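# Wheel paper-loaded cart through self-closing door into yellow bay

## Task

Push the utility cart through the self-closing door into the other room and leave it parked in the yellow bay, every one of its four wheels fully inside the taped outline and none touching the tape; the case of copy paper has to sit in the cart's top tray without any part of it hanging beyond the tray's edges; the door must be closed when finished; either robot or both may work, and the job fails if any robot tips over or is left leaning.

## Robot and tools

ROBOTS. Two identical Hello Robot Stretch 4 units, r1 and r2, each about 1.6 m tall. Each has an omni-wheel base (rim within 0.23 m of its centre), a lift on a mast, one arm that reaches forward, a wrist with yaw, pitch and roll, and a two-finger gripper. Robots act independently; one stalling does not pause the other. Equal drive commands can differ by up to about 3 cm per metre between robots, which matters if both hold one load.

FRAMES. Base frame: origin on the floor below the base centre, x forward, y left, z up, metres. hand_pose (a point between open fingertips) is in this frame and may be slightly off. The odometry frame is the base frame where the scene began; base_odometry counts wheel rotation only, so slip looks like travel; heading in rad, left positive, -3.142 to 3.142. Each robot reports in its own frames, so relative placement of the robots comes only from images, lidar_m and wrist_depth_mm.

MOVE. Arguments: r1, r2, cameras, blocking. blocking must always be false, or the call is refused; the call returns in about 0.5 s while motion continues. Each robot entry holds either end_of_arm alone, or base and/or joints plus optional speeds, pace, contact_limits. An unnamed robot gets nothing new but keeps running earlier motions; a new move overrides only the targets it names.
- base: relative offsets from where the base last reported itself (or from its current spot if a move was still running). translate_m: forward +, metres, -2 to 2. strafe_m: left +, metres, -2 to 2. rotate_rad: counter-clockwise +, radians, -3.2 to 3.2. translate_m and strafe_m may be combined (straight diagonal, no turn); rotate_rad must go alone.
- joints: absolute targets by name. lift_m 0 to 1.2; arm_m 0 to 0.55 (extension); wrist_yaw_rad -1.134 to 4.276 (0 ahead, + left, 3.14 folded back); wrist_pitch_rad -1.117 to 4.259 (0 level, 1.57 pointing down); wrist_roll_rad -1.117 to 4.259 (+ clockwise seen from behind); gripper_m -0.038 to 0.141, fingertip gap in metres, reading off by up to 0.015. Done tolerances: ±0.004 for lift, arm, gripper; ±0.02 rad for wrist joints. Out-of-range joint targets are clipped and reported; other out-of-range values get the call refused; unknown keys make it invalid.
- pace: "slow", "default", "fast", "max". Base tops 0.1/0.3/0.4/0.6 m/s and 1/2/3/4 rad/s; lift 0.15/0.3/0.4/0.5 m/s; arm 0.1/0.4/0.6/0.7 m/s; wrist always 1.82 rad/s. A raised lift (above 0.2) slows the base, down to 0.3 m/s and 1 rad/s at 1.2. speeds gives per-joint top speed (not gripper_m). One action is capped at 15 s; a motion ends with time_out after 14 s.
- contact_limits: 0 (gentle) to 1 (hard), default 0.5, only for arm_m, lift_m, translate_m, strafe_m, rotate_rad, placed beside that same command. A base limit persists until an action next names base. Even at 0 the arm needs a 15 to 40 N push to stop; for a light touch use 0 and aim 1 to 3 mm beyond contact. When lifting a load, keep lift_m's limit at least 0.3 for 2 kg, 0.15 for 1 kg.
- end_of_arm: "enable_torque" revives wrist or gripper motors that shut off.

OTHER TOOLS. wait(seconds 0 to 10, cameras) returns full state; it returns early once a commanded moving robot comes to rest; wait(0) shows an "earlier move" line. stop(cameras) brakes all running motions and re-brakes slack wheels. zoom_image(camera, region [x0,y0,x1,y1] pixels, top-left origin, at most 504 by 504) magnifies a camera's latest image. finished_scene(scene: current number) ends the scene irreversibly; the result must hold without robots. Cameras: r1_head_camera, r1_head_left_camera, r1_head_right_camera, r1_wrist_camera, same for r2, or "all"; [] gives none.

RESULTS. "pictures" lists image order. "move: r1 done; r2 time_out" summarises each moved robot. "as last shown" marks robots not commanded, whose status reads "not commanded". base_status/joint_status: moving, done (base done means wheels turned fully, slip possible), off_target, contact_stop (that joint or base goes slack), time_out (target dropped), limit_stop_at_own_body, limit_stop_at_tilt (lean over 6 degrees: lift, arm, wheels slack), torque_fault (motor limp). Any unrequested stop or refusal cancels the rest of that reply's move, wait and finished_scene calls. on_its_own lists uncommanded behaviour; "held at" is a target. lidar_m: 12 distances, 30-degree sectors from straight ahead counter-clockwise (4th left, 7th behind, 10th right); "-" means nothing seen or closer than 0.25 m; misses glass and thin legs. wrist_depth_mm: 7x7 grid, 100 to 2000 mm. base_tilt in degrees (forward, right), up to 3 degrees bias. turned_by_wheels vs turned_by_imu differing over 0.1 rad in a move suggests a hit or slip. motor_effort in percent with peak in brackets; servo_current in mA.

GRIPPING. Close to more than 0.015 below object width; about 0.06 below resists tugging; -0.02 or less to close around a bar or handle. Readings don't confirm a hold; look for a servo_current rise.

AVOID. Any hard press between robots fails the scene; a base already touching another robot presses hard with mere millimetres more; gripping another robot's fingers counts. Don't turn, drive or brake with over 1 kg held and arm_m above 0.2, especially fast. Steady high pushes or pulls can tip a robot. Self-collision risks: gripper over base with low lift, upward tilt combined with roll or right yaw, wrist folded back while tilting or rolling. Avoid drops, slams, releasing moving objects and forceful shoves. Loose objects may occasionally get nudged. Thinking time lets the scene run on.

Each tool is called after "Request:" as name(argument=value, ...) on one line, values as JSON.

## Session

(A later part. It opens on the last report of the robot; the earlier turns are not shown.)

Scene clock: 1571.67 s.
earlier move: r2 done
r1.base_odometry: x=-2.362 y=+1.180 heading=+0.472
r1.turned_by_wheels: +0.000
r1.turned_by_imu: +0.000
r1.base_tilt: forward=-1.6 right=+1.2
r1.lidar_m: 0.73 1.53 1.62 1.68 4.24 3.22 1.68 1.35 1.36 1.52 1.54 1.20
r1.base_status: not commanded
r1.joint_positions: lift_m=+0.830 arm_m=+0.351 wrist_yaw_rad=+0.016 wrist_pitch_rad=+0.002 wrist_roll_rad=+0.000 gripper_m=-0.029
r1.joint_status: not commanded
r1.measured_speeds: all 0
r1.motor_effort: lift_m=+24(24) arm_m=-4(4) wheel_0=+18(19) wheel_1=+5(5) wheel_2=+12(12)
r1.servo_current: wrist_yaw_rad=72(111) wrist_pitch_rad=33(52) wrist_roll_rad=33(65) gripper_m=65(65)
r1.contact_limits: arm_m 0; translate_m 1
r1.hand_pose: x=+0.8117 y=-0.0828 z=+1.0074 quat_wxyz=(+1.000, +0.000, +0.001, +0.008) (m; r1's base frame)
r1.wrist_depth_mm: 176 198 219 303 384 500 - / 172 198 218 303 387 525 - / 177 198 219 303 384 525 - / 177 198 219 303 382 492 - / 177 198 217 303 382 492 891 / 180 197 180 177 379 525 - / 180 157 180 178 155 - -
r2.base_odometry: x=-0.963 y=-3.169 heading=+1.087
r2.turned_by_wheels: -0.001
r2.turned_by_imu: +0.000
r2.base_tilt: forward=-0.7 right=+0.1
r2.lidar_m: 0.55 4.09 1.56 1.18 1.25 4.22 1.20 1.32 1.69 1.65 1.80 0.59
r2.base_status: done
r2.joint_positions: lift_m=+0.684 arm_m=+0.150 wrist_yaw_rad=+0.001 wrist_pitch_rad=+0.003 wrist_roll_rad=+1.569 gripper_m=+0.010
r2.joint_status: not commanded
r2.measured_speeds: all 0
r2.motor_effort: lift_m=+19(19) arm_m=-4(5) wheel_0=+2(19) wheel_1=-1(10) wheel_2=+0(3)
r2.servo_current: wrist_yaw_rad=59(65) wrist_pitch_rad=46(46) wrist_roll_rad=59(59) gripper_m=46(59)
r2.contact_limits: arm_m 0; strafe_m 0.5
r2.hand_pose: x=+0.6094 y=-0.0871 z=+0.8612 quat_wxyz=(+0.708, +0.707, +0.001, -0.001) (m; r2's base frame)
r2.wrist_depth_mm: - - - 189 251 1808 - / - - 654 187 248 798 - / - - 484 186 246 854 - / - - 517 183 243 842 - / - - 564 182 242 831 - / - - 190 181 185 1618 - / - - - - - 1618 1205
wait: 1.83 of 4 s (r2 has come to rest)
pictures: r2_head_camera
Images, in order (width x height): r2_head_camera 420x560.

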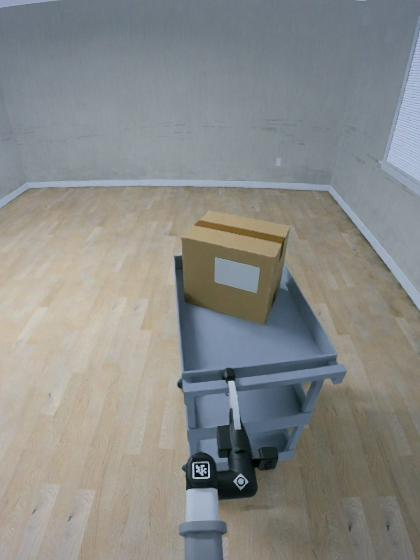

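Request:
move(r2={"joints":{"gripper_m":0.06}}, blocking=false, cameras=[])

Request:
wait(seconds=2, cameras=[])

Request:
move(r2={"base":{"strafe_m":-0.1,"translate_m":0.015},"pace":"slow","contact_limits":{"strafe_m":0.2}}, blocking=false, cameras=[])

Request:
wait(seconds=3, cameras=[])

Request:
move(r2={"joints":{"gripper_m":-0.03}}, blocking=false, cameras=[])

Request:
wait(seconds=2, cameras=["r2_head_camera"])

Scene clock: 1583.03 s.
move: r2 moving
r1: as last shown
r1.base_tilt: forward=-1.6 right=+1.3
r1.lidar_m: 0.73 1.53 1.59 1.69 4.26 3.23 1.67 1.36 1.36 1.51 1.56 1.21
r1.motor_effort: lift_m=+24(24) arm_m=-4(4) wheel_0=+18(19) wheel_1=+4(5) wheel_2=+12(12)
r1.servo_current: wrist_yaw_rad=98(111) wrist_pitch_rad=39(46) wrist_roll_rad=59(59) gripper_m=59(65)
r1.contact_limits: arm_m 0; translate_m 1
r1.wrist_depth_mm: 176 198 218 304 387 504 - / 173 198 220 303 387 525 - / 177 198 219 303 382 521 - / 177 198 219 304 382 488 - / 177 197 218 301 384 488 - / 180 196 180 178 379 530 - / 179 158 180 177 155 - -
r2.base_odometry: x=-0.963 y=-3.169 heading=+1.087
r2.turned_by_wheels: +0.000
r2.turned_by_imu: +0.001
r2.base_tilt: forward=-0.8 right=+0.0
r2.lidar_m: 0.55 4.09 1.54 1.19 1.27 4.26 1.19 1.28 1.70 1.65 1.76 0.57
r2.base_status: not commanded
r2.joint_positions: lift_m=+0.684 arm_m=+0.150 wrist_yaw_rad=+0.001 wrist_pitch_rad=+0.003 wrist_roll_rad=+1.569 gripper_m=+0.030
r2.joint_status: gripper_m moving
r2.measured_speeds: all 0
r2.motor_effort: lift_m=+19(19) arm_m=-4(4) wheel_0=+2(2) wheel_1=-1(1) wheel_2=+0(0)
r2.servo_current: wrist_yaw_rad=46(59) wrist_pitch_rad=39(46) wrist_roll_rad=46(59) gripper_m=98(98)
r2.contact_limits: arm_m 0; strafe_m 0.5
r2.hand_pose: x=+0.6094 y=-0.0871 z=+0.8612 quat_wxyz=(+0.708, +0.707, +0.001, -0.001) (m; r2's base frame)
r2.wrist_depth_mm: - - - 190 252 1863 - / - - 654 189 250 788 - / - - 484 187 247 854 - / - - 521 185 245 831 - / - - 574 183 243 831 - / - - 192 182 186 1618 - / - - - - 131 1499 1182
pictures: none
No camera images: "cameras" was empty.

Scene clock: 1583.87 s.
earlier move: r2 done
r1.base_odometry: x=-2.362 y=+1.180 heading=+0.472
r1.turned_by_wheels: +0.000
r1.turned_by_imu: +0.000
r1.base_tilt: forward=-1.6 right=+1.3
r1.lidar_m: 0.74 1.54 1.60 1.68 4.25 3.21 1.65 1.35 1.37 1.51 1.55 1.20
r1.base_status: not commanded
r1.joint_positions: lift_m=+0.830 arm_m=+0.351 wrist_yaw_rad=+0.016 wrist_pitch_rad=+0.002 wrist_roll_rad=+0.000 gripper_m=-0.029
r1.joint_status: not commanded
r1.measured_speeds: all 0
r1.motor_effort: lift_m=+24(24) arm_m=-4(4) wheel_0=+18(19) wheel_1=+5(5) wheel_2=+12(12)
r1.servo_current: wrist_yaw_rad=91(111) wrist_pitch_rad=46(46) wrist_roll_rad=52(59) gripper_m=59(65)
r1.contact_limits: arm_m 0; translate_m 1
r1.hand_pose: x=+0.8117 y=-0.0828 z=+1.0074 quat_wxyz=(+1.000, +0.000, +0.001, +0.008) (m; r1's base frame)
r1.wrist_depth_mm: 176 198 219 303 387 504 - / 172 198 219 303 382 530 - / 177 198 219 303 382 525 - / 177 198 218 303 382 496 - / 177 198 218 303 384 488 - / 180 197 179 178 384 521 - / 179 158 179 177 156 - -
r2.base_odometry: x=-0.963 y=-3.169 heading=+1.087
r2.turned_by_wheels: +0.000
r2.turned_by_imu: +0.000
r2.base_tilt: forward=-0.7 right=+0.1
r2.lidar_m: 0.54 4.07 1.55 1.18 1.25 4.25 1.19 1.28 1.71 1.66 1.77 0.57
r2.base_status: not commanded
r2.joint_positions: lift_m=+0.684 arm_m=+0.150 wrist_yaw_rad=+0.001 wrist_pitch_rad=+0.003 wrist_roll_rad=+1.569 gripper_m=+0.060
r2.joint_status: all done
r2.measured_speeds: all 0
r2.motor_effort: lift_m=+19(19) arm_m=-4(4) wheel_0=+2(2) wheel_1=-1(2) wheel_2=+0(0)
r2.servo_current: wrist_yaw_rad=46(59) wrist_pitch_rad=46(46) wrist_roll_rad=39(59) gripper_m=52(104)
r2.contact_limits: arm_m 0; strafe_m 0.5
r2.hand_pose: x=+0.6094 y=-0.0871 z=+0.8612 quat_wxyz=(+0.708, +0.707, +0.001, -0.001) (m; r2's base frame)
r2.wrist_depth_mm: - - - 190 251 1808 - / - - 661 189 249 788 - / - - 484 187 247 842 - / - - 525 185 245 831 - / - - 569 183 242 842 - / - - 191 182 186 1618 - / - - - - 131 1499 1205
wait: 0.83 of 2 s (r2 has come to rest)
pictures: none
No camera images: "cameras" was empty.

Scene clock: 1584.37 s.
move: r2 moving
r1: as last shown
r1.base_tilt: forward=-1.5 right=+1.3
r1.lidar_m: 0.74 1.54 1.63 1.68 4.25 3.20 1.68 1.37 1.35 1.50 1.52 1.21
r1.servo_current: wrist_yaw_rad=98(98) wrist_pitch_rad=46(46) wrist_roll_rad=52(52) gripper_m=59(59)
r1.contact_limits: arm_m 0; translate_m 1
r1.wrist_depth_mm: 176 197 218 303 387 504 - / 172 198 219 304 387 530 - / 177 198 219 303 384 525 - / 176 198 219 303 379 496 - / 177 197 217 301 382 488 891 / 181 197 180 177 384 525 - / 179 157 179 178 155 - -
r2.base_odometry: x=-0.951 y=-3.174 heading=+1.087
r2.turned_by_wheels: +0.000
r2.turned_by_imu: +0.000
r2.base_tilt: forward=-0.7 right=+0.1
r2.lidar_m: 0.53 4.10 1.57 1.20 1.27 4.24 1.20 1.28 1.69 1.65 1.75 0.60
r2.base_status: translate_m moving; strafe_m moving
r2.joint_positions: lift_m=+0.684 arm_m=+0.150 wrist_yaw_rad=+0.001 wrist_pitch_rad=+0.003 wrist_roll_rad=+1.569 gripper_m=+0.060
r2.joint_status: not commanded
r2.measured_speeds: translate_m=+0.008 strafe_m=-0.052 rotate_rad=-0.001 lift_m=+0.000 arm_m=+0.000 wrist_yaw_rad=+0.000 wrist_pitch_rad=+0.000 wrist_roll_rad=+0.000
r2.motor_effort: lift_m=+19(19) arm_m=-4(4) wheel_0=+10(15) wheel_1=-6(6) wheel_2=-7(9)
r2.servo_current: wrist_yaw_rad=52(59) wrist_pitch_rad=39(46) wrist_roll_rad=33(59) gripper_m=52(52)
r2.contact_limits: arm_m 0; strafe_m 0.2
r2.hand_pose: x=+0.6094 y=-0.0871 z=+0.8612 quat_wxyz=(+0.708, +0.707, +0.001, -0.001) (m; r2's base frame)
r2.wrist_depth_mm: - - - 192 253 1863 - / - - - 190 251 778 - / - - 484 187 248 866 - / - - 521 186 246 854 - / - - 559 184 243 842 - / - - 597 183 186 1756 - / - - - - 131 1499 1205
pictures: none
No camera images: "cameras" was empty.

Scene clock: 1586.10 s.
earlier move: r2 done
r1.base_odometry: x=-2.362 y=+1.180 heading=+0.472
r1.turned_by_wheels: +0.000
r1.turned_by_imu: +0.000
r1.base_tilt: forward=-1.6 right=+1.2
r1.lidar_m: 0.73 1.62 1.67 1.69 4.25 3.25 1.67 1.34 1.34 1.52 1.56 1.18
r1.base_status: not commanded
r1.joint_positions: lift_m=+0.830 arm_m=+0.351 wrist_yaw_rad=+0.016 wrist_pitch_rad=+0.002 wrist_roll_rad=+0.000 gripper_m=-0.029
r1.joint_status: not commanded
r1.measured_speeds: all 0
r1.motor_effort: lift_m=+24(24) arm_m=-4(4) wheel_0=+19(19) wheel_1=+4(5) wheel_2=+12(12)
r1.servo_current: wrist_yaw_rad=91(111) wrist_pitch_rad=46(52) wrist_roll_rad=52(65) gripper_m=52(65)
r1.contact_limits: arm_m 0; translate_m 1
r1.hand_pose: x=+0.8117 y=-0.0828 z=+1.0074 quat_wxyz=(+1.000, +0.000, +0.001, +0.008) (m; r1's base frame)
r1.wrist_depth_mm: 176 198 219 306 389 500 - / 173 198 219 303 384 525 - / 177 198 218 301 382 521 - / 177 198 219 303 379 496 - / 177 197 217 303 382 492 891 / 180 197 179 178 384 521 - / 178 158 179 178 156 - -
r2.base_odometry: x=-0.868 y=-3.203 heading=+1.086
r2.turned_by_wheels: +0.000
r2.turned_by_imu: +0.000
r2.base_tilt: forward=-0.7 right=+0.1
r2.lidar_m: 0.52 4.23 1.64 1.29 1.35 1.23 1.20 1.31 1.60 1.55 1.65 0.58
r2.base_status: done
r2.joint_positions: lift_m=+0.684 arm_m=+0.150 wrist_yaw_rad=+0.001 wrist_pitch_rad=+0.003 wrist_roll_rad=+1.569 gripper_m=+0.060
r2.joint_status: not commanded
r2.measured_speeds: all 0
r2.motor_effort: lift_m=+18(19) arm_m=-4(5) wheel_0=+3(15) wheel_1=-5(8) wheel_2=-7(9)
r2.servo_current: wrist_yaw_rad=52(59) wrist_pitch_rad=46(52) wrist_roll_rad=39(65) gripper_m=52(59)
r2.contact_limits: arm_m 0; strafe_m 0.2
r2.hand_pose: x=+0.6094 y=-0.0871 z=+0.8613 quat_wxyz=(+0.708, +0.707, +0.001, -0.001) (m; r2's base frame)
r2.wrist_depth_mm: - - - 213 278 1708 - / - - - 207 271 1661 - / - - 603 203 264 831 - / - - 500 198 255 866 - / - - 525 191 251 842 - / - - 195 186 190 - - / - - - - - 1661 -
wait: 1.73 of 3 s (r2 has come to rest)
pictures: none
No camera images: "cameras" was empty.

Scene clock: 1586.60 s.
move: r2 moving
r1: as last shown
r1.lidar_m: 0.71 1.63 1.67 1.71 4.24 3.24 1.67 1.36 1.34 1.52 1.56 1.18
r1.motor_effort: lift_m=+24(24) arm_m=-4(4) wheel_0=+18(19) wheel_1=+5(5) wheel_2=+12(12)
r1.servo_current: wrist_yaw_rad=91(104) wrist_pitch_rad=39(46) wrist_roll_rad=39(59) gripper_m=52(65)
r1.contact_limits: arm_m 0; translate_m 1
r1.wrist_depth_mm: 177 198 219 303 392 504 - / 173 198 218 304 387 535 - / 177 198 219 303 382 525 - / 177 198 218 303 379 492 - / 177 197 217 301 384 492 - / 180 197 180 178 382 525 - / 179 157 179 178 155 - -
r2.base_odometry: x=-0.868 y=-3.203 heading=+1.086
r2.turned_by_wheels: +0.000
r2.turned_by_imu: +0.000
r2.base_tilt: forward=-0.7 right=+0.1
r2.lidar_m: 0.53 4.18 1.64 1.28 1.35 1.25 1.22 1.31 1.60 1.57 1.69 0.61
r2.base_status: not commanded
r2.joint_positions: lift_m=+0.684 arm_m=+0.150 wrist_yaw_rad=+0.001 wrist_pitch_rad=+0.003 wrist_roll_rad=+1.569 gripper_m=+0.040
r2.joint_status: gripper_m moving
r2.measured_speeds: all 0
r2.motor_effort: lift_m=+18(19) arm_m=-4(4) wheel_0=+3(4) wheel_1=-5(5) wheel_2=-7(7)
r2.servo_current: wrist_yaw_rad=46(52) wrist_pitch_rad=39(46) wrist_roll_rad=59(59) gripper_m=150(150)
r2.contact_limits: arm_m 0; strafe_m 0.2
r2.hand_pose: x=+0.6094 y=-0.0871 z=+0.8613 quat_wxyz=(+0.708, +0.707, +0.001, -0.001) (m; r2's base frame)
r2.wrist_depth_mm: - - - 213 278 1661 - / - - - 208 271 1661 - / - - 603 203 265 820 - / - - 500 198 256 842 - / - - 535 192 250 842 - / - - 200 186 189 - - / - - - - - 1863 -
pictures: none
No camera images: "cameras" was empty.

Scene clock: 1587.70 s.
earlier move: r2 done
r1.base_odometry: x=-2.362 y=+1.180 heading=+0.472
r1.turned_by_wheels: +0.000
r1.turned_by_imu: +0.000
r1.base_tilt: forward=-1.6 right=+1.2
r1.lidar_m: 0.72 1.62 1.67 1.71 4.25 3.22 1.63 1.36 1.35 1.53 1.56 1.18
r1.base_status: not commanded
r1.joint_positions: lift_m=+0.830 arm_m=+0.351 wrist_yaw_rad=+0.016 wrist_pitch_rad=+0.002 wrist_roll_rad=+0.000 gripper_m=-0.029
r1.joint_status: not commanded
r1.measured_speeds: all 0
r1.motor_effort: lift_m=+24(24) arm_m=-4(4) wheel_0=+18(19) wheel_1=+5(5) wheel_2=+12(12)
r1.servo_current: wrist_yaw_rad=104(104) wrist_pitch_rad=39(52) wrist_roll_rad=26(59) gripper_m=59(65)
r1.contact_limits: arm_m 0; translate_m 1
r1.hand_pose: x=+0.8117 y=-0.0828 z=+1.0074 quat_wxyz=(+1.000, +0.000, +0.001, +0.008) (m; r1's base frame)
r1.wrist_depth_mm: 176 199 219 303 387 500 - / 173 198 219 303 387 525 - / 177 198 219 304 382 525 - / 176 198 218 303 382 496 - / 177 198 219 303 382 492 - / 180 196 180 178 382 521 - / 179 157 180 177 154 - -
r2.base_odometry: x=-0.868 y=-3.203 heading=+1.086
r2.turned_by_wheels: +0.000
r2.turned_by_imu: +0.000
r2.base_tilt: forward=-0.6 right=+0.1
r2.lidar_m: 0.53 4.19 1.65 1.27 1.34 1.25 1.22 1.31 1.59 1.56 1.67 0.60
r2.base_status: not commanded
r2.joint_positions: lift_m=+0.684 arm_m=+0.150 wrist_yaw_rad=+0.001 wrist_pitch_rad=+0.003 wrist_roll_rad=+1.569 gripper_m=-0.029
r2.joint_status: all done
r2.measured_speeds: all 0
r2.motor_effort: lift_m=+18(19) arm_m=-4(4) wheel_0=+2(4) wheel_1=-5(5) wheel_2=-3(7)
r2.servo_current: wrist_yaw_rad=46(59) wrist_pitch_rad=46(46) wrist_roll_rad=52(59) gripper_m=111(286)
r2.contact_limits: arm_m 0; strafe_m 0.2
r2.hand_pose: x=+0.6094 y=-0.0871 z=+0.8613 quat_wxyz=(+0.708, +0.707, +0.001, -0.001) (m; r2's base frame)
r2.wrist_depth_mm: - - - 198 262 1661 - / - - - 193 254 1808 - / - - 569 187 247 842 - / - - 488 183 243 842 - / - - 521 179 237 831 - / - - 184 174 179 - - / - - - - 227 1618 -
wait: 1.10 of 2 s (r2 has come to rest)
pictures: r2_head_camera
Images, in order (width x height): r2_head_camera 420x560.

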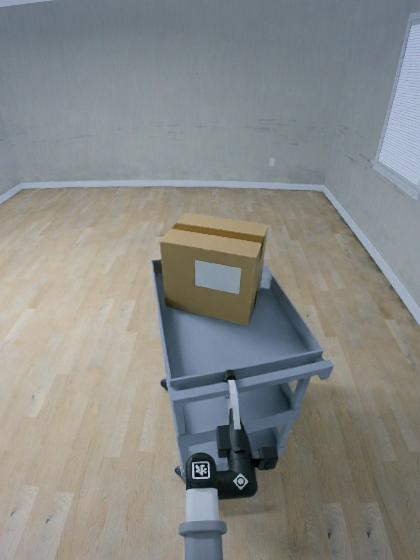

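Request:
move(r2={"base":{"strafe_m":0.35},"pace":"slow","contact_limits":{"strafe_m":0.5}}, blocking=false, cameras=[])

Request:
wait(seconds=6, cameras=["r2_head_camera"])

Scene clock: 1593.00 s.
move: r2 moving
r1: as last shown
r1.base_tilt: forward=-1.6 right=+1.3
r1.lidar_m: 0.73 1.61 1.66 1.72 4.23 3.23 1.66 1.37 1.35 1.51 1.53 1.16
r1.motor_effort: lift_m=+24(24) arm_m=-4(4) wheel_0=+18(18) wheel_1=+5(5) wheel_2=+12(12)
r1.servo_current: wrist_yaw_rad=91(104) wrist_pitch_rad=39(52) wrist_roll_rad=39(65) gripper_m=52(65)
r1.contact_limits: arm_m 0; translate_m 1
r1.wrist_depth_mm: 176 198 218 303 384 504 - / 173 198 218 304 382 525 - / 177 198 219 303 382 521 - / 177 198 219 301 384 492 - / 178 196 218 301 379 492 878 / 181 197 180 178 382 525 - / 179 157 179 177 155 - -
r2.base_odometry: x=-0.880 y=-3.196 heading=+1.086
r2.turned_by_wheels: +0.000
r2.turned_by_imu: +0.000
r2.base_tilt: forward=-0.6 right=+0.0
r2.lidar_m: 0.54 4.19 1.64 1.26 1.33 1.24 1.20 1.28 1.61 1.56 1.68 0.59
r2.base_status: strafe_m moving
r2.joint_positions: lift_m=+0.684 arm_m=+0.150 wrist_yaw_rad=+0.001 wrist_pitch_rad=+0.003 wrist_roll_rad=+1.569 gripper_m=-0.029
r2.joint_status: not commanded
r2.measured_speeds: translate_m=+0.000 strafe_m=+0.055 rotate_rad=-0.001 lift_m=+0.000 arm_m=+0.000 wrist_yaw_rad=+0.000 wrist_pitch_rad=+0.000 wrist_roll_rad=+0.000
r2.motor_effort: lift_m=+18(19) arm_m=-4(4) wheel_0=-6(12) wheel_1=+6(6) wheel_2=+0(3)
r2.servo_current: wrist_yaw_rad=52(52) wrist_pitch_rad=46(46) wrist_roll_rad=46(52) gripper_m=111(124)
r2.contact_limits: arm_m 0; strafe_m 0.5
r2.hand_pose: x=+0.6094 y=-0.0871 z=+0.8613 quat_wxyz=(+0.708, +0.707, +0.001, -0.001) (m; r2's base frame)
r2.wrist_depth_mm: - - - 198 264 1661 - / - - - 193 255 1808 - / - - 574 187 249 831 - / - - 492 182 242 842 - / - - 521 179 236 831 - / - - 185 175 179 - - / - - - - 228 1618 -
pictures: none
No camera images: "cameras" was empty.

Scene clock: 1597.17 s.
earlier move: r2 done
r1.base_odometry: x=-2.362 y=+1.180 heading=+0.472
r1.turned_by_wheels: +0.000
r1.turned_by_imu: +0.000
r1.base_tilt: forward=-1.6 right=+1.2
r1.lidar_m: 0.73 1.29 1.37 1.63 4.25 3.21 1.67 1.36 1.36 1.52 1.54 1.20
r1.base_status: not commanded
r1.joint_positions: lift_m=+0.830 arm_m=+0.351 wrist_yaw_rad=+0.016 wrist_pitch_rad=+0.002 wrist_roll_rad=+0.000 gripper_m=-0.029
r1.joint_status: not commanded
r1.measured_speeds: all 0
r1.motor_effort: lift_m=+24(24) arm_m=-4(4) wheel_0=+19(19) wheel_1=+5(5) wheel_2=+12(12)
r1.servo_current: wrist_yaw_rad=91(117) wrist_pitch_rad=46(52) wrist_roll_rad=65(72) gripper_m=52(65)
r1.contact_limits: arm_m 0; translate_m 1
r1.hand_pose: x=+0.8117 y=-0.0828 z=+1.0074 quat_wxyz=(+1.000, +0.000, +0.001, +0.008) (m; r1's base frame)
r1.wrist_depth_mm: 176 198 218 306 387 504 - / 173 198 218 303 384 530 - / 176 198 219 303 384 530 - / 177 198 219 301 382 496 - / 177 198 218 301 382 492 891 / 180 197 180 178 382 525 - / 179 157 180 178 155 - -
r2.base_odometry: x=-1.177 y=-3.040 heading=+1.086
r2.turned_by_wheels: +0.000
r2.turned_by_imu: -0.001
r2.base_tilt: forward=-0.6 right=+0.1
r2.lidar_m: 0.57 3.73 1.29 0.94 0.98 1.48 1.19 1.28 1.88 1.91 2.05 0.53
r2.base_status: done
r2.joint_positions: lift_m=+0.684 arm_m=+0.150 wrist_yaw_rad=-0.004 wrist_pitch_rad=+0.003 wrist_roll_rad=+1.569 gripper_m=-0.029
r2.joint_status: not commanded
r2.measured_speeds: all 0
r2.motor_effort: lift_m=+18(19) arm_m=+4(5) wheel_0=-7(14) wheel_1=+3(8) wheel_2=-2(4)
r2.servo_current: wrist_yaw_rad=52(65) wrist_pitch_rad=39(46) wrist_roll_rad=46(59) gripper_m=98(124)
r2.contact_limits: arm_m 0; strafe_m 0.5
r2.hand_pose: x=+0.6089 y=-0.0885 z=+0.8613 quat_wxyz=(+0.708, +0.707, +0.000, -0.002) (m; r2's base frame)
r2.wrist_depth_mm: - 413 413 133 187 - - / - 439 430 139 196 750 - / - - 492 146 208 - - / - - 574 153 218 - - / - - - 162 228 1708 512 / - - 186 169 178 1618 1182 / - - - - 252 294 1118
wait: 4.17 of 6 s (r2 has come to rest)
pictures: r2_head_camera
Images, in order (width x height): r2_head_camera 420x560.

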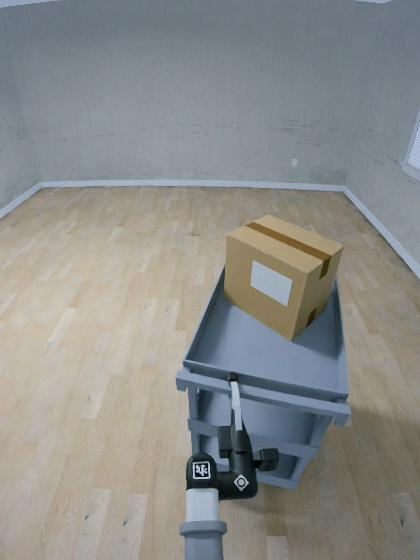

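Request:
move(r2={"joints":{"gripper_m":0.01}}, blocking=false, cameras=[])

Request:
wait(seconds=2, cameras=[])

Request:
move(r2={"base":{"strafe_m":-0.35},"pace":"default","contact_limits":{"strafe_m":0.5}}, blocking=false, cameras=[])

Request:
wait(seconds=4, cameras=["r2_head_camera"])

Scene clock: 1611.10 s.
move: r2 moving
r1: as last shown
r1.lidar_m: 0.73 1.28 1.38 1.61 4.25 3.21 1.68 1.35 1.36 1.52 1.56 1.16
r1.motor_effort: lift_m=+24(24) arm_m=-4(4) wheel_0=+18(19) wheel_1=+4(5) wheel_2=+12(12)
r1.servo_current: wrist_yaw_rad=91(104) wrist_pitch_rad=33(46) wrist_roll_rad=65(65) gripper_m=59(59)
r1.contact_limits: arm_m 0; translate_m 1
r1.wrist_depth_mm: 176 197 219 304 389 504 - / 173 198 218 303 387 530 - / 176 198 218 304 382 521 - / 177 198 219 301 382 492 - / 177 197 218 303 382 492 - / 180 197 180 178 384 521 - / 179 157 179 177 155 - -
r2.base_odometry: x=-1.177 y=-3.040 heading=+1.086
r2.turned_by_wheels: +0.000
r2.turned_by_imu: +0.001
r2.base_tilt: forward=-0.7 right=+0.0
r2.lidar_m: 0.59 3.72 1.32 0.93 0.95 1.48 1.14 1.27 1.86 1.90 2.04 0.54
r2.base_status: not commanded
r2.joint_positions: lift_m=+0.684 arm_m=+0.150 wrist_yaw_rad=-0.004 wrist_pitch_rad=+0.003 wrist_roll_rad=+1.569 gripper_m=-0.004
r2.joint_status: gripper_m moving
r2.measured_speeds: all 0
r2.motor_effort: lift_m=+19(19) arm_m=+4(5) wheel_0=-6(7) wheel_1=+3(3) wheel_2=-2(2)
r2.servo_current: wrist_yaw_rad=52(59) wrist_pitch_rad=39(46) wrist_roll_rad=46(52) gripper_m=59(91)
r2.contact_limits: arm_m 0; strafe_m 0.5
r2.hand_pose: x=+0.6089 y=-0.0885 z=+0.8613 quat_wxyz=(+0.708, +0.707, +0.000, -0.002) (m; r2's base frame)
r2.wrist_depth_mm: - 418 413 135 189 - - / - 442 430 142 198 759 - / - - 492 148 208 - - / - - 591 156 219 - - / - - - 164 229 1756 512 / - - 189 177 181 1576 1205 / - - - - 259 1397 1118
pictures: none
No camera images: "cameras" was empty.

Scene clock: 1611.73 s.
earlier move: r2 done
r1.base_odometry: x=-2.362 y=+1.180 heading=+0.472
r1.turned_by_wheels: +0.000
r1.turned_by_imu: +0.000
r1.base_tilt: forward=-1.6 right=+1.2
r1.lidar_m: 0.72 1.28 1.37 1.63 4.25 3.23 1.67 1.36 1.34 1.53 1.55 1.18
r1.base_status: not commanded
r1.joint_positions: lift_m=+0.830 arm_m=+0.351 wrist_yaw_rad=+0.016 wrist_pitch_rad=+0.002 wrist_roll_rad=+0.000 gripper_m=-0.029
r1.joint_status: not commanded
r1.measured_speeds: all 0
r1.motor_effort: lift_m=+24(24) arm_m=-3(4) wheel_0=+18(19) wheel_1=+5(5) wheel_2=+12(12)
r1.servo_current: wrist_yaw_rad=78(111) wrist_pitch_rad=46(52) wrist_roll_rad=52(65) gripper_m=52(65)
r1.contact_limits: arm_m 0; translate_m 1
r1.hand_pose: x=+0.8117 y=-0.0828 z=+1.0074 quat_wxyz=(+1.000, +0.000, +0.001, +0.008) (m; r1's base frame)
r1.wrist_depth_mm: 176 198 219 303 387 500 - / 173 198 218 303 382 530 - / 177 198 219 303 384 525 - / 176 198 219 301 384 488 - / 177 198 217 301 382 488 891 / 181 198 180 178 382 525 - / 179 157 180 177 155 - -
r2.base_odometry: x=-1.177 y=-3.040 heading=+1.086
r2.turned_by_wheels: +0.000
r2.turned_by_imu: +0.000
r2.base_tilt: forward=-0.7 right=+0.0
r2.lidar_m: 0.57 3.75 1.31 0.95 0.97 1.46 1.19 1.26 1.90 1.89 2.02 0.53
r2.base_status: not commanded
r2.joint_positions: lift_m=+0.684 arm_m=+0.150 wrist_yaw_rad=-0.004 wrist_pitch_rad=+0.003 wrist_roll_rad=+1.569 gripper_m=+0.010
r2.joint_status: all done
r2.measured_speeds: all 0
r2.motor_effort: lift_m=+19(19) arm_m=+4(5) wheel_0=-5(7) wheel_1=+3(3) wheel_2=-2(2)
r2.servo_current: wrist_yaw_rad=39(59) wrist_pitch_rad=39(46) wrist_roll_rad=46(59) gripper_m=46(91)
r2.contact_limits: arm_m 0; strafe_m 0.5
r2.hand_pose: x=+0.6089 y=-0.0885 z=+0.8613 quat_wxyz=(+0.708, +0.707, +0.000, -0.002) (m; r2's base frame)
r2.wrist_depth_mm: - 418 413 137 191 - - / - 445 436 144 200 759 - / - - 504 150 210 - - / - - 591 158 222 - - / - - - 170 234 1756 508 / - - 190 176 185 1576 1205 / - - - - 256 1499 1078
wait: 0.63 of 2 s (r2 has come to rest)
pictures: none
No camera images: "cameras" was empty.

Scene clock: 1612.23 s.
move: r2 moving
r1: as last shown
r1.base_tilt: forward=-1.5 right=+1.2
r1.lidar_m: 0.73 1.33 1.39 1.63 4.26 3.19 1.63 1.38 1.35 1.53 1.55 1.15
r1.motor_effort: lift_m=+24(24) arm_m=-4(4) wheel_0=+18(19) wheel_1=+4(5) wheel_2=+12(12)
r1.servo_current: wrist_yaw_rad=72(104) wrist_pitch_rad=39(46) wrist_roll_rad=33(59) gripper_m=59(65)
r1.contact_limits: arm_m 0; translate_m 1
r1.wrist_depth_mm: 176 198 218 304 387 500 - / 173 198 219 303 382 525 - / 177 198 219 304 384 521 - / 177 198 219 303 379 496 - / 178 198 218 303 384 496 891 / 180 196 180 177 382 521 - / 179 157 179 178 155 - -
r2.base_odometry: x=-1.146 y=-3.057 heading=+1.087
r2.turned_by_wheels: +0.001
r2.turned_by_imu: +0.001
r2.base_tilt: forward=-0.7 right=+0.0
r2.lidar_m: 0.57 3.80 1.35 0.97 1.03 1.52 1.19 1.28 1.87 1.86 1.99 0.54
r2.base_status: strafe_m moving
r2.joint_positions: lift_m=+0.684 arm_m=+0.150 wrist_yaw_rad=+0.003 wrist_pitch_rad=+0.003 wrist_roll_rad=+1.569 gripper_m=+0.010
r2.joint_status: not commanded
r2.measured_speeds: translate_m=+0.001 strafe_m=-0.141 rotate_rad=-0.003 lift_m=+0.000 arm_m=+0.000 wrist_yaw_rad=+0.012 wrist_pitch_rad=+0.000 wrist_roll_rad=+0.000
r2.motor_effort: lift_m=+19(19) arm_m=+4(5) wheel_0=+17(18) wheel_1=-8(9) wheel_2=-1(2)
r2.servo_current: wrist_yaw_rad=46(52) wrist_pitch_rad=39(46) wrist_roll_rad=46(52) gripper_m=46(59)
r2.contact_limits: arm_m 0; strafe_m 0.5
r2.hand_pose: x=+0.6095 y=-0.0864 z=+0.8613 quat_wxyz=(+0.708, +0.707, +0.002, +0.000) (m; r2's base frame)
r2.wrist_depth_mm: - 415 410 134 189 - - / - 442 433 141 198 759 - / - - 500 148 208 - - / - - 597 157 220 - - / - - - 168 232 1756 508 / - - 192 176 183 1618 1182 / - - - - 257 1537 1138
pictures: none
No camera images: "cameras" was empty.

Scene clock: 1614.23 s.
earlier move: r2 done
r1.base_odometry: x=-2.362 y=+1.180 heading=+0.472
r1.turned_by_wheels: +0.000
r1.turned_by_imu: +0.000
r1.base_tilt: forward=-1.6 right=+1.2
r1.lidar_m: 0.72 1.62 1.68 1.80 4.27 3.21 1.64 1.36 1.36 1.52 1.56 1.19
r1.base_status: not commanded
r1.joint_positions: lift_m=+0.830 arm_m=+0.351 wrist_yaw_rad=+0.016 wrist_pitch_rad=+0.002 wrist_roll_rad=+0.000 gripper_m=-0.029
r1.joint_status: not commanded
r1.measured_speeds: all 0
r1.motor_effort: lift_m=+24(24) arm_m=-4(4) wheel_0=+18(19) wheel_1=+5(5) wheel_2=+12(12)
r1.servo_current: wrist_yaw_rad=98(111) wrist_pitch_rad=46(46) wrist_roll_rad=46(59) gripper_m=52(65)
r1.contact_limits: arm_m 0; translate_m 1
r1.hand_pose: x=+0.8117 y=-0.0828 z=+1.0074 quat_wxyz=(+1.000, +0.000, +0.001, +0.008) (m; r1's base frame)
r1.wrist_depth_mm: 177 198 219 306 389 504 - / 173 198 218 303 387 525 - / 176 197 218 303 384 525 - / 177 198 220 303 379 492 - / 177 198 217 301 382 488 904 / 181 196 180 178 382 525 - / 179 157 179 177 156 - -
r2.base_odometry: x=-0.868 y=-3.203 heading=+1.086
r2.turned_by_wheels: -0.001
r2.turned_by_imu: +0.001
r2.base_tilt: forward=-0.6 right=+0.1
r2.lidar_m: 0.54 4.21 1.65 1.27 1.36 1.23 1.20 1.30 1.61 1.56 1.66 0.60
r2.base_status: done
r2.joint_positions: lift_m=+0.684 arm_m=+0.150 wrist_yaw_rad=+0.003 wrist_pitch_rad=+0.003 wrist_roll_rad=+1.569 gripper_m=+0.010
r2.joint_status: not commanded
r2.measured_speeds: all 0
r2.motor_effort: lift_m=+18(19) arm_m=+4(5) wheel_0=+2(19) wheel_1=-2(9) wheel_2=+0(2)
r2.servo_current: wrist_yaw_rad=52(72) wrist_pitch_rad=33(46) wrist_roll_rad=46(59) gripper_m=52(59)
r2.contact_limits: arm_m 0; strafe_m 0.5
r2.hand_pose: x=+0.6095 y=-0.0866 z=+0.8613 quat_wxyz=(+0.708, +0.707, +0.002, +0.000) (m; r2's base frame)
r2.wrist_depth_mm: - - - 185 245 1708 - / - - - 183 244 820 - / - - 477 182 243 842 - / - - 512 182 241 820 - / - - 559 181 242 831 - / - - 189 181 185 - - / - - - - - 1661 488
wait: 2.00 of 4 s (r2 has come to rest)
pictures: r2_head_camera
Images, in order (width x height): r2_head_camera 420x560.

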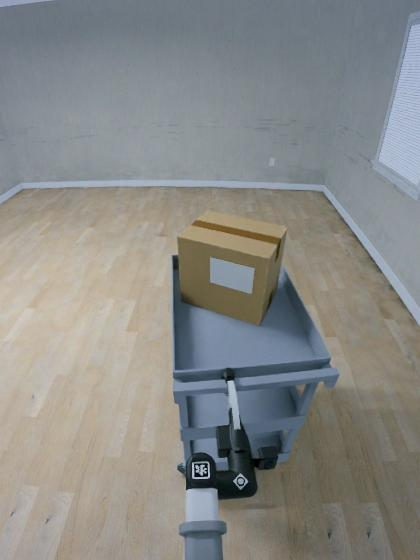

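Request:
move(r2={"base":{"strafe_m":-0.35},"pace":"default","contact_limits":{"strafe_m":0.5}}, blocking=false, cameras=[])

Request:
wait(seconds=4, cameras=["r2_head_camera"])

Request:
move(r2={"joints":{"gripper_m":-0.03}}, blocking=false, cameras=[])

Request:
wait(seconds=2, cameras=["r2_wrist_camera"])

Scene clock: 1638.93 s.
move: r2 moving
r1: as last shown
r1.lidar_m: 0.73 1.65 1.72 1.79 4.25 3.23 1.66 1.37 1.35 1.50 1.55 1.18
r1.servo_current: wrist_yaw_rad=91(98) wrist_pitch_rad=33(46) wrist_roll_rad=65(65) gripper_m=65(65)
r1.contact_limits: arm_m 0; translate_m 1
r1.wrist_depth_mm: 176 198 219 303 387 504 - / 173 198 218 304 384 525 - / 177 199 218 301 384 521 - / 177 198 219 303 379 492 - / 177 198 219 301 382 492 891 / 180 196 179 178 382 517 - / 179 158 180 178 156 - -
r2.base_odometry: x=-0.836 y=-3.220 heading=+1.086
r2.turned_by_wheels: +0.000
r2.turned_by_imu: +0.001
r2.base_tilt: forward=-0.6 right=+0.1
r2.lidar_m: 0.54 4.22 1.67 1.31 1.37 1.25 1.21 1.33 1.55 1.51 1.66 0.58
r2.base_status: strafe_m moving
r2.joint_positions: lift_m=+0.684 arm_m=+0.150 wrist_yaw_rad=+0.004 wrist_pitch_rad=+0.003 wrist_roll_rad=+1.569 gripper_m=+0.010
r2.joint_status: not commanded
r2.measured_speeds: translate_m=+0.000 strafe_m=-0.140 rotate_rad=+0.000 lift_m=+0.000 arm_m=+0.000 wrist_yaw_rad=+0.000 wrist_pitch_rad=+0.000 wrist_roll_rad=+0.000
r2.motor_effort: lift_m=+18(19) arm_m=+4(5) wheel_0=+11(16) wheel_1=-8(11) wheel_2=+0(1)
r2.servo_current: wrist_yaw_rad=52(52) wrist_pitch_rad=39(46) wrist_roll_rad=59(59) gripper_m=46(59)
r2.contact_limits: arm_m 0; strafe_m 0.5
r2.hand_pose: x=+0.6096 y=-0.0862 z=+0.8613 quat_wxyz=(+0.708, +0.707, +0.003, +0.001) (m; r2's base frame)
r2.wrist_depth_mm: - - - 188 250 1661 - / - - - 187 248 798 - / - - 484 185 245 842 - / - - 504 185 243 842 - / - - 549 182 241 831 - / - - 585 181 184 - - / - - - - - 1537 504
pictures: none
No camera images: "cameras" was empty.

Scene clock: 1640.93 s.
earlier move: r2 done
r1.base_odometry: x=-2.362 y=+1.180 heading=+0.472
r1.turned_by_wheels: +0.000
r1.turned_by_imu: +0.000
r1.base_tilt: forward=-1.6 right=+1.2
r1.lidar_m: 0.70 1.96 1.88 3.74 4.25 3.19 1.67 1.36 1.35 1.49 1.56 1.18
r1.base_status: not commanded
r1.joint_positions: lift_m=+0.830 arm_m=+0.351 wrist_yaw_rad=+0.016 wrist_pitch_rad=+0.002 wrist_roll_rad=+0.000 gripper_m=-0.029
r1.joint_status: not commanded
r1.measured_speeds: all 0
r1.motor_effort: lift_m=+24(24) arm_m=-4(4) wheel_0=+18(19) wheel_1=+4(5) wheel_2=+12(12)
r1.servo_current: wrist_yaw_rad=91(124) wrist_pitch_rad=39(52) wrist_roll_rad=33(85) gripper_m=59(65)
r1.contact_limits: arm_m 0; translate_m 1
r1.hand_pose: x=+0.8117 y=-0.0828 z=+1.0074 quat_wxyz=(+1.000, +0.000, +0.001, +0.008) (m; r1's base frame)
r1.wrist_depth_mm: 176 198 218 304 387 500 - / 173 198 219 304 384 530 - / 176 199 219 303 382 525 - / 177 198 219 303 384 496 - / 177 197 218 303 382 488 - / 180 196 179 178 379 521 - / 179 158 180 178 155 - -
r2.base_odometry: x=-0.558 y=-3.366 heading=+1.086
r2.turned_by_wheels: +0.000
r2.turned_by_imu: +0.001
r2.base_tilt: forward=-0.6 right=+0.0
r2.lidar_m: 0.50 0.93 2.03 1.61 1.72 1.28 1.25 1.33 1.26 1.21 1.31 0.62
r2.base_status: done
r2.joint_positions: lift_m=+0.684 arm_m=+0.150 wrist_yaw_rad=+0.004 wrist_pitch_rad=+0.003 wrist_roll_rad=+1.569 gripper_m=+0.010
r2.joint_status: not commanded
r2.measured_speeds: all 0
r2.motor_effort: lift_m=+18(19) arm_m=+4(5) wheel_0=+2(17) wheel_1=-1(11) wheel_2=+0(1)
r2.servo_current: wrist_yaw_rad=46(59) wrist_pitch_rad=39(52) wrist_roll_rad=46(59) gripper_m=52(59)
r2.contact_limits: arm_m 0; strafe_m 0.5
r2.hand_pose: x=+0.6096 y=-0.0862 z=+0.8613 quat_wxyz=(+0.708, +0.707, +0.003, +0.001) (m; r2's base frame)
r2.wrist_depth_mm: - - - 330 362 1366 370 / - - - 304 327 1756 500 / - - - 225 296 1808 - / - - - 209 272 809 - / - - 500 192 251 854 - / - - 190 182 187 778 - / - - 517 - 224 - -
wait: 2.00 of 4 s (r2 has come to rest)
pictures: r2_head_camera
Images, in order (width x height): r2_head_camera 420x560.

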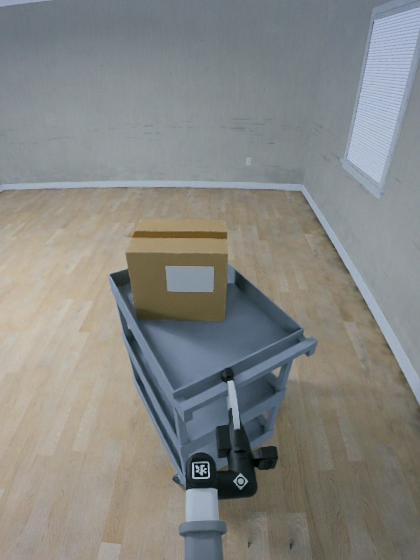

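Scene clock: 1641.43 s.
move: r2 moving
r1: as last shown
r1.lidar_m: 0.74 1.96 1.86 3.72 4.25 3.20 1.67 1.36 1.35 1.54 1.56 1.18
r1.motor_effort: lift_m=+24(24) arm_m=-4(4) wheel_0=+18(19) wheel_1=+5(5) wheel_2=+12(12)
r1.servo_current: wrist_yaw_rad=85(104) wrist_pitch_rad=46(46) wrist_roll_rad=33(59) gripper_m=59(59)
r1.contact_limits: arm_m 0; translate_m 1
r1.wrist_depth_mm: 176 198 219 306 384 500 - / 173 198 220 306 382 530 - / 177 198 219 303 384 521 - / 176 198 218 303 382 492 - / 178 198 218 303 382 496 891 / 181 196 180 178 382 521 - / 179 157 180 178 156 - -
r2.base_odometry: x=-0.558 y=-3.366 heading=+1.086
r2.turned_by_wheels: +0.000
r2.turned_by_imu: +0.000
r2.base_tilt: forward=-0.7 right=+0.1
r2.lidar_m: 0.48 0.91 2.02 1.62 1.72 1.28 1.23 1.34 1.24 1.19 1.29 0.65
r2.base_status: not commanded
r2.joint_positions: lift_m=+0.684 arm_m=+0.150 wrist_yaw_rad=+0.004 wrist_pitch_rad=+0.003 wrist_roll_rad=+1.569 gripper_m=-0.012
r2.joint_status: gripper_m moving
r2.measured_speeds: all 0
r2.motor_effort: lift_m=+19(19) arm_m=+4(5) wheel_0=+2(2) wheel_1=-2(2) wheel_2=+0(0)
r2.servo_current: wrist_yaw_rad=39(65) wrist_pitch_rad=46(46) wrist_roll_rad=46(52) gripper_m=208(234)
r2.contact_limits: arm_m 0; strafe_m 0.5
r2.hand_pose: x=+0.6096 y=-0.0862 z=+0.8613 quat_wxyz=(+0.708, +0.707, +0.003, +0.001) (m; r2's base frame)
r2.wrist_depth_mm: - - - 324 355 1366 370 / - - - 297 317 1708 504 / - - - 219 287 1808 - / - - - 204 263 831 - / - - 492 187 245 842 - / - - 187 177 182 - - / - - 512 - 218 - -
pictures: none
No camera images: "cameras" was empty.

Scene clock: 1642.07 s.
earlier move: r2 done
r1.base_odometry: x=-2.362 y=+1.180 heading=+0.472
r1.turned_by_wheels: +0.000
r1.turned_by_imu: +0.000
r1.base_tilt: forward=-1.6 right=+1.2
r1.lidar_m: 0.71 1.96 1.88 3.75 4.24 3.23 1.65 1.35 1.34 1.52 1.55 1.19
r1.base_status: not commanded
r1.joint_positions: lift_m=+0.830 arm_m=+0.351 wrist_yaw_rad=+0.016 wrist_pitch_rad=+0.002 wrist_roll_rad=+0.000 gripper_m=-0.029
r1.joint_status: not commanded
r1.measured_speeds: all 0
r1.motor_effort: lift_m=+24(24) arm_m=-4(4) wheel_0=+18(19) wheel_1=+4(5) wheel_2=+12(12)
r1.servo_current: wrist_yaw_rad=91(104) wrist_pitch_rad=39(46) wrist_roll_rad=39(59) gripper_m=59(65)
r1.contact_limits: arm_m 0; translate_m 1
r1.hand_pose: x=+0.8117 y=-0.0828 z=+1.0074 quat_wxyz=(+1.000, +0.000, +0.001, +0.008) (m; r1's base frame)
r1.wrist_depth_mm: 176 198 219 304 392 504 - / 173 198 218 303 384 530 - / 177 198 218 303 384 525 - / 176 198 218 303 379 492 - / 177 198 217 301 382 488 878 / 180 196 179 177 384 521 - / 179 157 179 178 155 - -
r2.base_odometry: x=-0.558 y=-3.366 heading=+1.086
r2.turned_by_wheels: +0.000
r2.turned_by_imu: +0.000
r2.base_tilt: forward=-0.7 right=+0.1
r2.lidar_m: 0.50 0.93 2.00 1.62 1.70 1.26 1.23 1.34 1.25 1.20 1.29 0.58
r2.base_status: not commanded
r2.joint_positions: lift_m=+0.684 arm_m=+0.150 wrist_yaw_rad=+0.004 wrist_pitch_rad=+0.003 wrist_roll_rad=+1.569 gripper_m=-0.029
r2.joint_status: all done
r2.measured_speeds: all 0
r2.motor_effort: lift_m=+18(19) arm_m=+4(5) wheel_0=+2(2) wheel_1=-1(2) wheel_2=+0(0)
r2.servo_current: wrist_yaw_rad=59(65) wrist_pitch_rad=46(46) wrist_roll_rad=46(52) gripper_m=111(234)
r2.contact_limits: arm_m 0; strafe_m 0.5
r2.hand_pose: x=+0.6096 y=-0.0862 z=+0.8613 quat_wxyz=(+0.708, +0.707, +0.003, +0.001) (m; r2's base frame)
r2.wrist_depth_mm: - - - 319 355 1366 370 / - - - 293 307 1756 504 / - - - 216 283 1808 - / - - - 200 260 831 - / - - 496 186 243 842 - / - - 185 170 179 - - / - - 512 - 216 - -
wait: 0.63 of 2 s (r2 has come to rest)
pictures: r2_wrist_camera
Images, in order (width x height): r2_wrist_camera 616x392.

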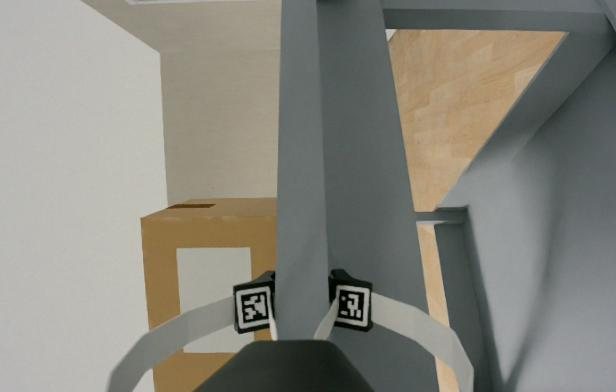

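Request:
move(r2={"base":{"translate_m":0.5,"strafe_m":0.3},"pace":"slow","contact_limits":{"strafe_m":0.5,"translate_m":0.5}}, blocking=false, cameras=[])

Request:
wait(seconds=8, cameras=["r2_head_camera"])

r2: "contact_limits": strafe_m and translate_m are given together and make one move, which takes one limit: state it under one of them only
Scene clock: 1646.73 s.
r1.base_odometry: x=-2.362 y=+1.180 heading=+0.472
r1.turned_by_wheels: +0.000
r1.turned_by_imu: +0.000
r1.base_tilt: forward=-1.6 right=+1.2
r1.lidar_m: 0.73 1.97 1.88 3.75 4.22 3.22 1.67 1.35 1.35 1.52 1.53 1.19
r1.base_status: not commanded
r1.joint_positions: lift_m=+0.830 arm_m=+0.351 wrist_yaw_rad=+0.016 wrist_pitch_rad=+0.002 wrist_roll_rad=+0.000 gripper_m=-0.029
r1.joint_status: not commanded
r1.measured_speeds: all 0
r1.motor_effort: lift_m=+24(24) arm_m=-4(4) wheel_0=+18(19) wheel_1=+5(5) wheel_2=+12(12)
r1.servo_current: wrist_yaw_rad=91(104) wrist_pitch_rad=39(46) wrist_roll_rad=52(59) gripper_m=52(65)
r1.contact_limits: arm_m 0; translate_m 1
r1.hand_pose: x=+0.8117 y=-0.0828 z=+1.0074 quat_wxyz=(+1.000, +0.000, +0.001, +0.008) (m; r1's base frame)
r1.wrist_depth_mm: 176 198 219 303 387 504 - / 173 198 219 303 387 535 - / 177 198 219 304 379 525 - / 177 198 218 303 387 492 - / 178 197 218 300 379 496 891 / 181 197 180 178 382 530 - / 178 157 179 178 155 - -
r2.base_odometry: x=-0.558 y=-3.366 heading=+1.086
r2.turned_by_wheels: +0.000
r2.turned_by_imu: +0.000
r2.base_tilt: forward=-0.6 right=+0.1
r2.lidar_m: 0.50 0.91 2.01 1.64 1.72 1.28 1.24 1.37 1.24 1.20 1.30 0.62
r2.base_status: not commanded
r2.joint_positions: lift_m=+0.684 arm_m=+0.150 wrist_yaw_rad=+0.004 wrist_pitch_rad=+0.003 wrist_roll_rad=+1.569 gripper_m=-0.029
r2.joint_status: all done
r2.measured_speeds: all 0
r2.motor_effort: lift_m=+18(19) arm_m=+4(5) wheel_0=+2(2) wheel_1=-2(2) wheel_2=+0(0)
r2.servo_current: wrist_yaw_rad=59(65) wrist_pitch_rad=46(46) wrist_roll_rad=46(52) gripper_m=117(234)
r2.contact_limits: arm_m 0; strafe_m 0.5
r2.hand_pose: x=+0.6096 y=-0.0862 z=+0.8613 quat_wxyz=(+0.708, +0.707, +0.003, +0.001) (m; r2's base frame)
r2.wrist_depth_mm: - - - 320 353 1397 370 / - - - 294 307 1708 500 / - - - 215 283 1808 - / - - - 200 259 831 - / - - 496 186 242 831 - / - - 185 169 179 - - / - - 512 - 216 - -
pictures: none

not run: a call was refused earlier in this reply.

Request:
move(r2={"base":{"translate_m":0.5,"strafe_m":0.3},"pace":"slow","contact_limits":{"translate_m":0.5}}, blocking=false, cameras=[])

Request:
wait(seconds=8, cameras=["r2_head_camera"])

Scene clock: 1652.33 s.
move: r2 moving
r1.base_odometry: x=-2.362 y=+1.180 heading=+0.472
r1.turned_by_wheels: +0.000
r1.turned_by_imu: +0.000
r1.base_tilt: forward=-1.6 right=+1.2
r1.lidar_m: 0.73 1.96 1.86 3.74 4.27 3.23 1.63 1.36 1.34 1.51 1.55 1.19
r1.base_status: not commanded
r1.joint_positions: lift_m=+0.830 arm_m=+0.351 wrist_yaw_rad=+0.016 wrist_pitch_rad=+0.002 wrist_roll_rad=+0.000 gripper_m=-0.029
r1.joint_status: not commanded
r1.measured_speeds: all 0
r1.motor_effort: lift_m=+24(24) arm_m=-4(4) wheel_0=+18(19) wheel_1=+5(5) wheel_2=+12(12)
r1.servo_current: wrist_yaw_rad=85(104) wrist_pitch_rad=33(46) wrist_roll_rad=26(59) gripper_m=65(65)
r1.contact_limits: arm_m 0; translate_m 1
r1.hand_pose: x=+0.8117 y=-0.0828 z=+1.0074 quat_wxyz=(+1.000, +0.000, +0.001, +0.008) (m; r1's base frame)
r1.wrist_depth_mm: 176 198 219 303 387 508 - / 173 198 219 304 384 530 - / 177 198 218 304 387 525 - / 177 198 218 303 382 496 - / 178 197 217 301 382 488 878 / 180 197 180 177 382 530 - / 179 158 179 178 155 - -
r2.base_odometry: x=-0.559 y=-3.352 heading=+1.085
r2.turned_by_wheels: -0.001
r2.turned_by_imu: +0.000
r2.base_tilt: forward=-0.7 right=+0.1
r2.lidar_m: 0.49 0.96 2.03 1.63 1.74 1.29 1.25 1.34 1.25 1.21 1.31 0.60
r2.base_status: translate_m moving; strafe_m moving
r2.joint_positions: lift_m=+0.684 arm_m=+0.150 wrist_yaw_rad=-0.002 wrist_pitch_rad=+0.003 wrist_roll_rad=+1.569 gripper_m=-0.029
r2.joint_status: not commanded
r2.measured_speeds: translate_m=+0.048 strafe_m=+0.028 rotate_rad=-0.003 lift_m=+0.000 arm_m=+0.000 wrist_yaw_rad=-0.019 wrist_pitch_rad=+0.000 wrist_roll_rad=+0.000
r2.motor_effort: lift_m=+19(19) arm_m=+4(4) wheel_0=-7(7) wheel_1=+8(9) wheel_2=-13(13)
r2.servo_current: wrist_yaw_rad=46(59) wrist_pitch_rad=39(46) wrist_roll_rad=59(59) gripper_m=91(117)
r2.contact_limits: arm_m 0; translate_m 0.5
r2.hand_pose: x=+0.6091 y=-0.0879 z=+0.8613 quat_wxyz=(+0.708, +0.707, +0.000, -0.002) (m; r2's base frame)
r2.wrist_depth_mm: - - - 327 357 1397 368 / - - - 298 320 1661 480 / - - - 218 287 1863 - / - - - 201 260 809 - / - - 492 186 244 842 - / - - 186 168 178 - - / - - 504 - 215 - -
pictures: none
No camera images: "cameras" was empty.

Scene clock: 1658.83 s.
earlier move: r2 done
r1.base_odometry: x=-2.362 y=+1.180 heading=+0.472
r1.turned_by_wheels: +0.000
r1.turned_by_imu: +0.000
r1.base_tilt: forward=-1.6 right=+1.2
r1.lidar_m: 0.72 2.74 1.60 1.90 4.23 3.23 1.68 1.36 1.34 1.52 1.55 1.22
r1.base_status: not commanded
r1.joint_positions: lift_m=+0.830 arm_m=+0.351 wrist_yaw_rad=+0.016 wrist_pitch_rad=+0.002 wrist_roll_rad=+0.000 gripper_m=-0.029
r1.joint_status: not commanded
r1.measured_speeds: all 0
r1.motor_effort: lift_m=+24(24) arm_m=-4(4) wheel_0=+18(19) wheel_1=+4(5) wheel_2=+12(12)
r1.servo_current: wrist_yaw_rad=78(117) wrist_pitch_rad=39(52) wrist_roll_rad=33(65) gripper_m=59(65)
r1.contact_limits: arm_m 0; translate_m 1
r1.hand_pose: x=+0.8117 y=-0.0828 z=+1.0074 quat_wxyz=(+1.000, +0.000, +0.001, +0.008) (m; r1's base frame)
r1.wrist_depth_mm: 177 198 217 306 384 504 - / 173 198 219 303 384 530 - / 176 198 218 303 387 530 - / 177 198 218 303 382 492 - / 177 197 219 301 379 492 - / 180 198 180 178 382 521 - / 179 158 179 177 155 - -
r2.base_odometry: x=-0.590 y=-2.784 heading=+1.085
r2.turned_by_wheels: +0.000
r2.turned_by_imu: +0.000
r2.base_tilt: forward=-0.7 right=+0.1
r2.lidar_m: 0.56 4.17 3.26 1.59 1.45 1.80 1.72 1.83 1.59 1.54 1.67 0.55
r2.base_status: done
r2.joint_positions: lift_m=+0.684 arm_m=+0.150 wrist_yaw_rad=-0.004 wrist_pitch_rad=+0.003 wrist_roll_rad=+1.569 gripper_m=-0.029
r2.joint_status: not commanded
r2.measured_speeds: all 0
r2.motor_effort: lift_m=+19(19) arm_m=+4(5) wheel_0=-5(13) wheel_1=+5(9) wheel_2=-7(16)
r2.servo_current: wrist_yaw_rad=46(59) wrist_pitch_rad=39(46) wrist_roll_rad=52(65) gripper_m=91(117)
r2.contact_limits: arm_m 0; translate_m 0.5
r2.hand_pose: x=+0.6089 y=-0.0886 z=+0.8613 quat_wxyz=(+0.708, +0.707, +0.000, -0.002) (m; r2's base frame)
r2.wrist_depth_mm: - - 473 143 197 - - / - 436 424 148 204 768 - / - - 484 152 212 - - / - - 554 158 220 - - / - - - 167 229 1863 - / - - 185 171 178 1661 492 / - - - - 246 1708 1182
wait: 6.50 of 8 s (r2 has come to rest)
pictures: r2_head_camera
Images, in order (width x height): r2_head_camera 420x560.

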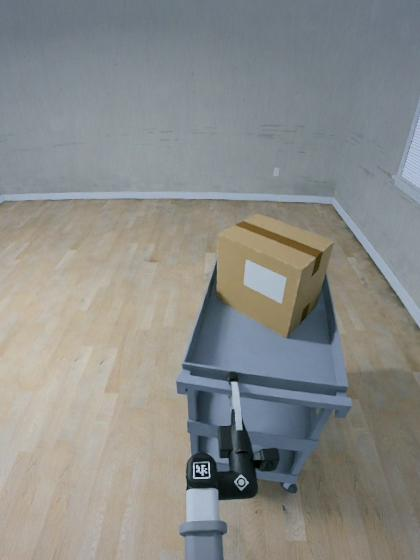

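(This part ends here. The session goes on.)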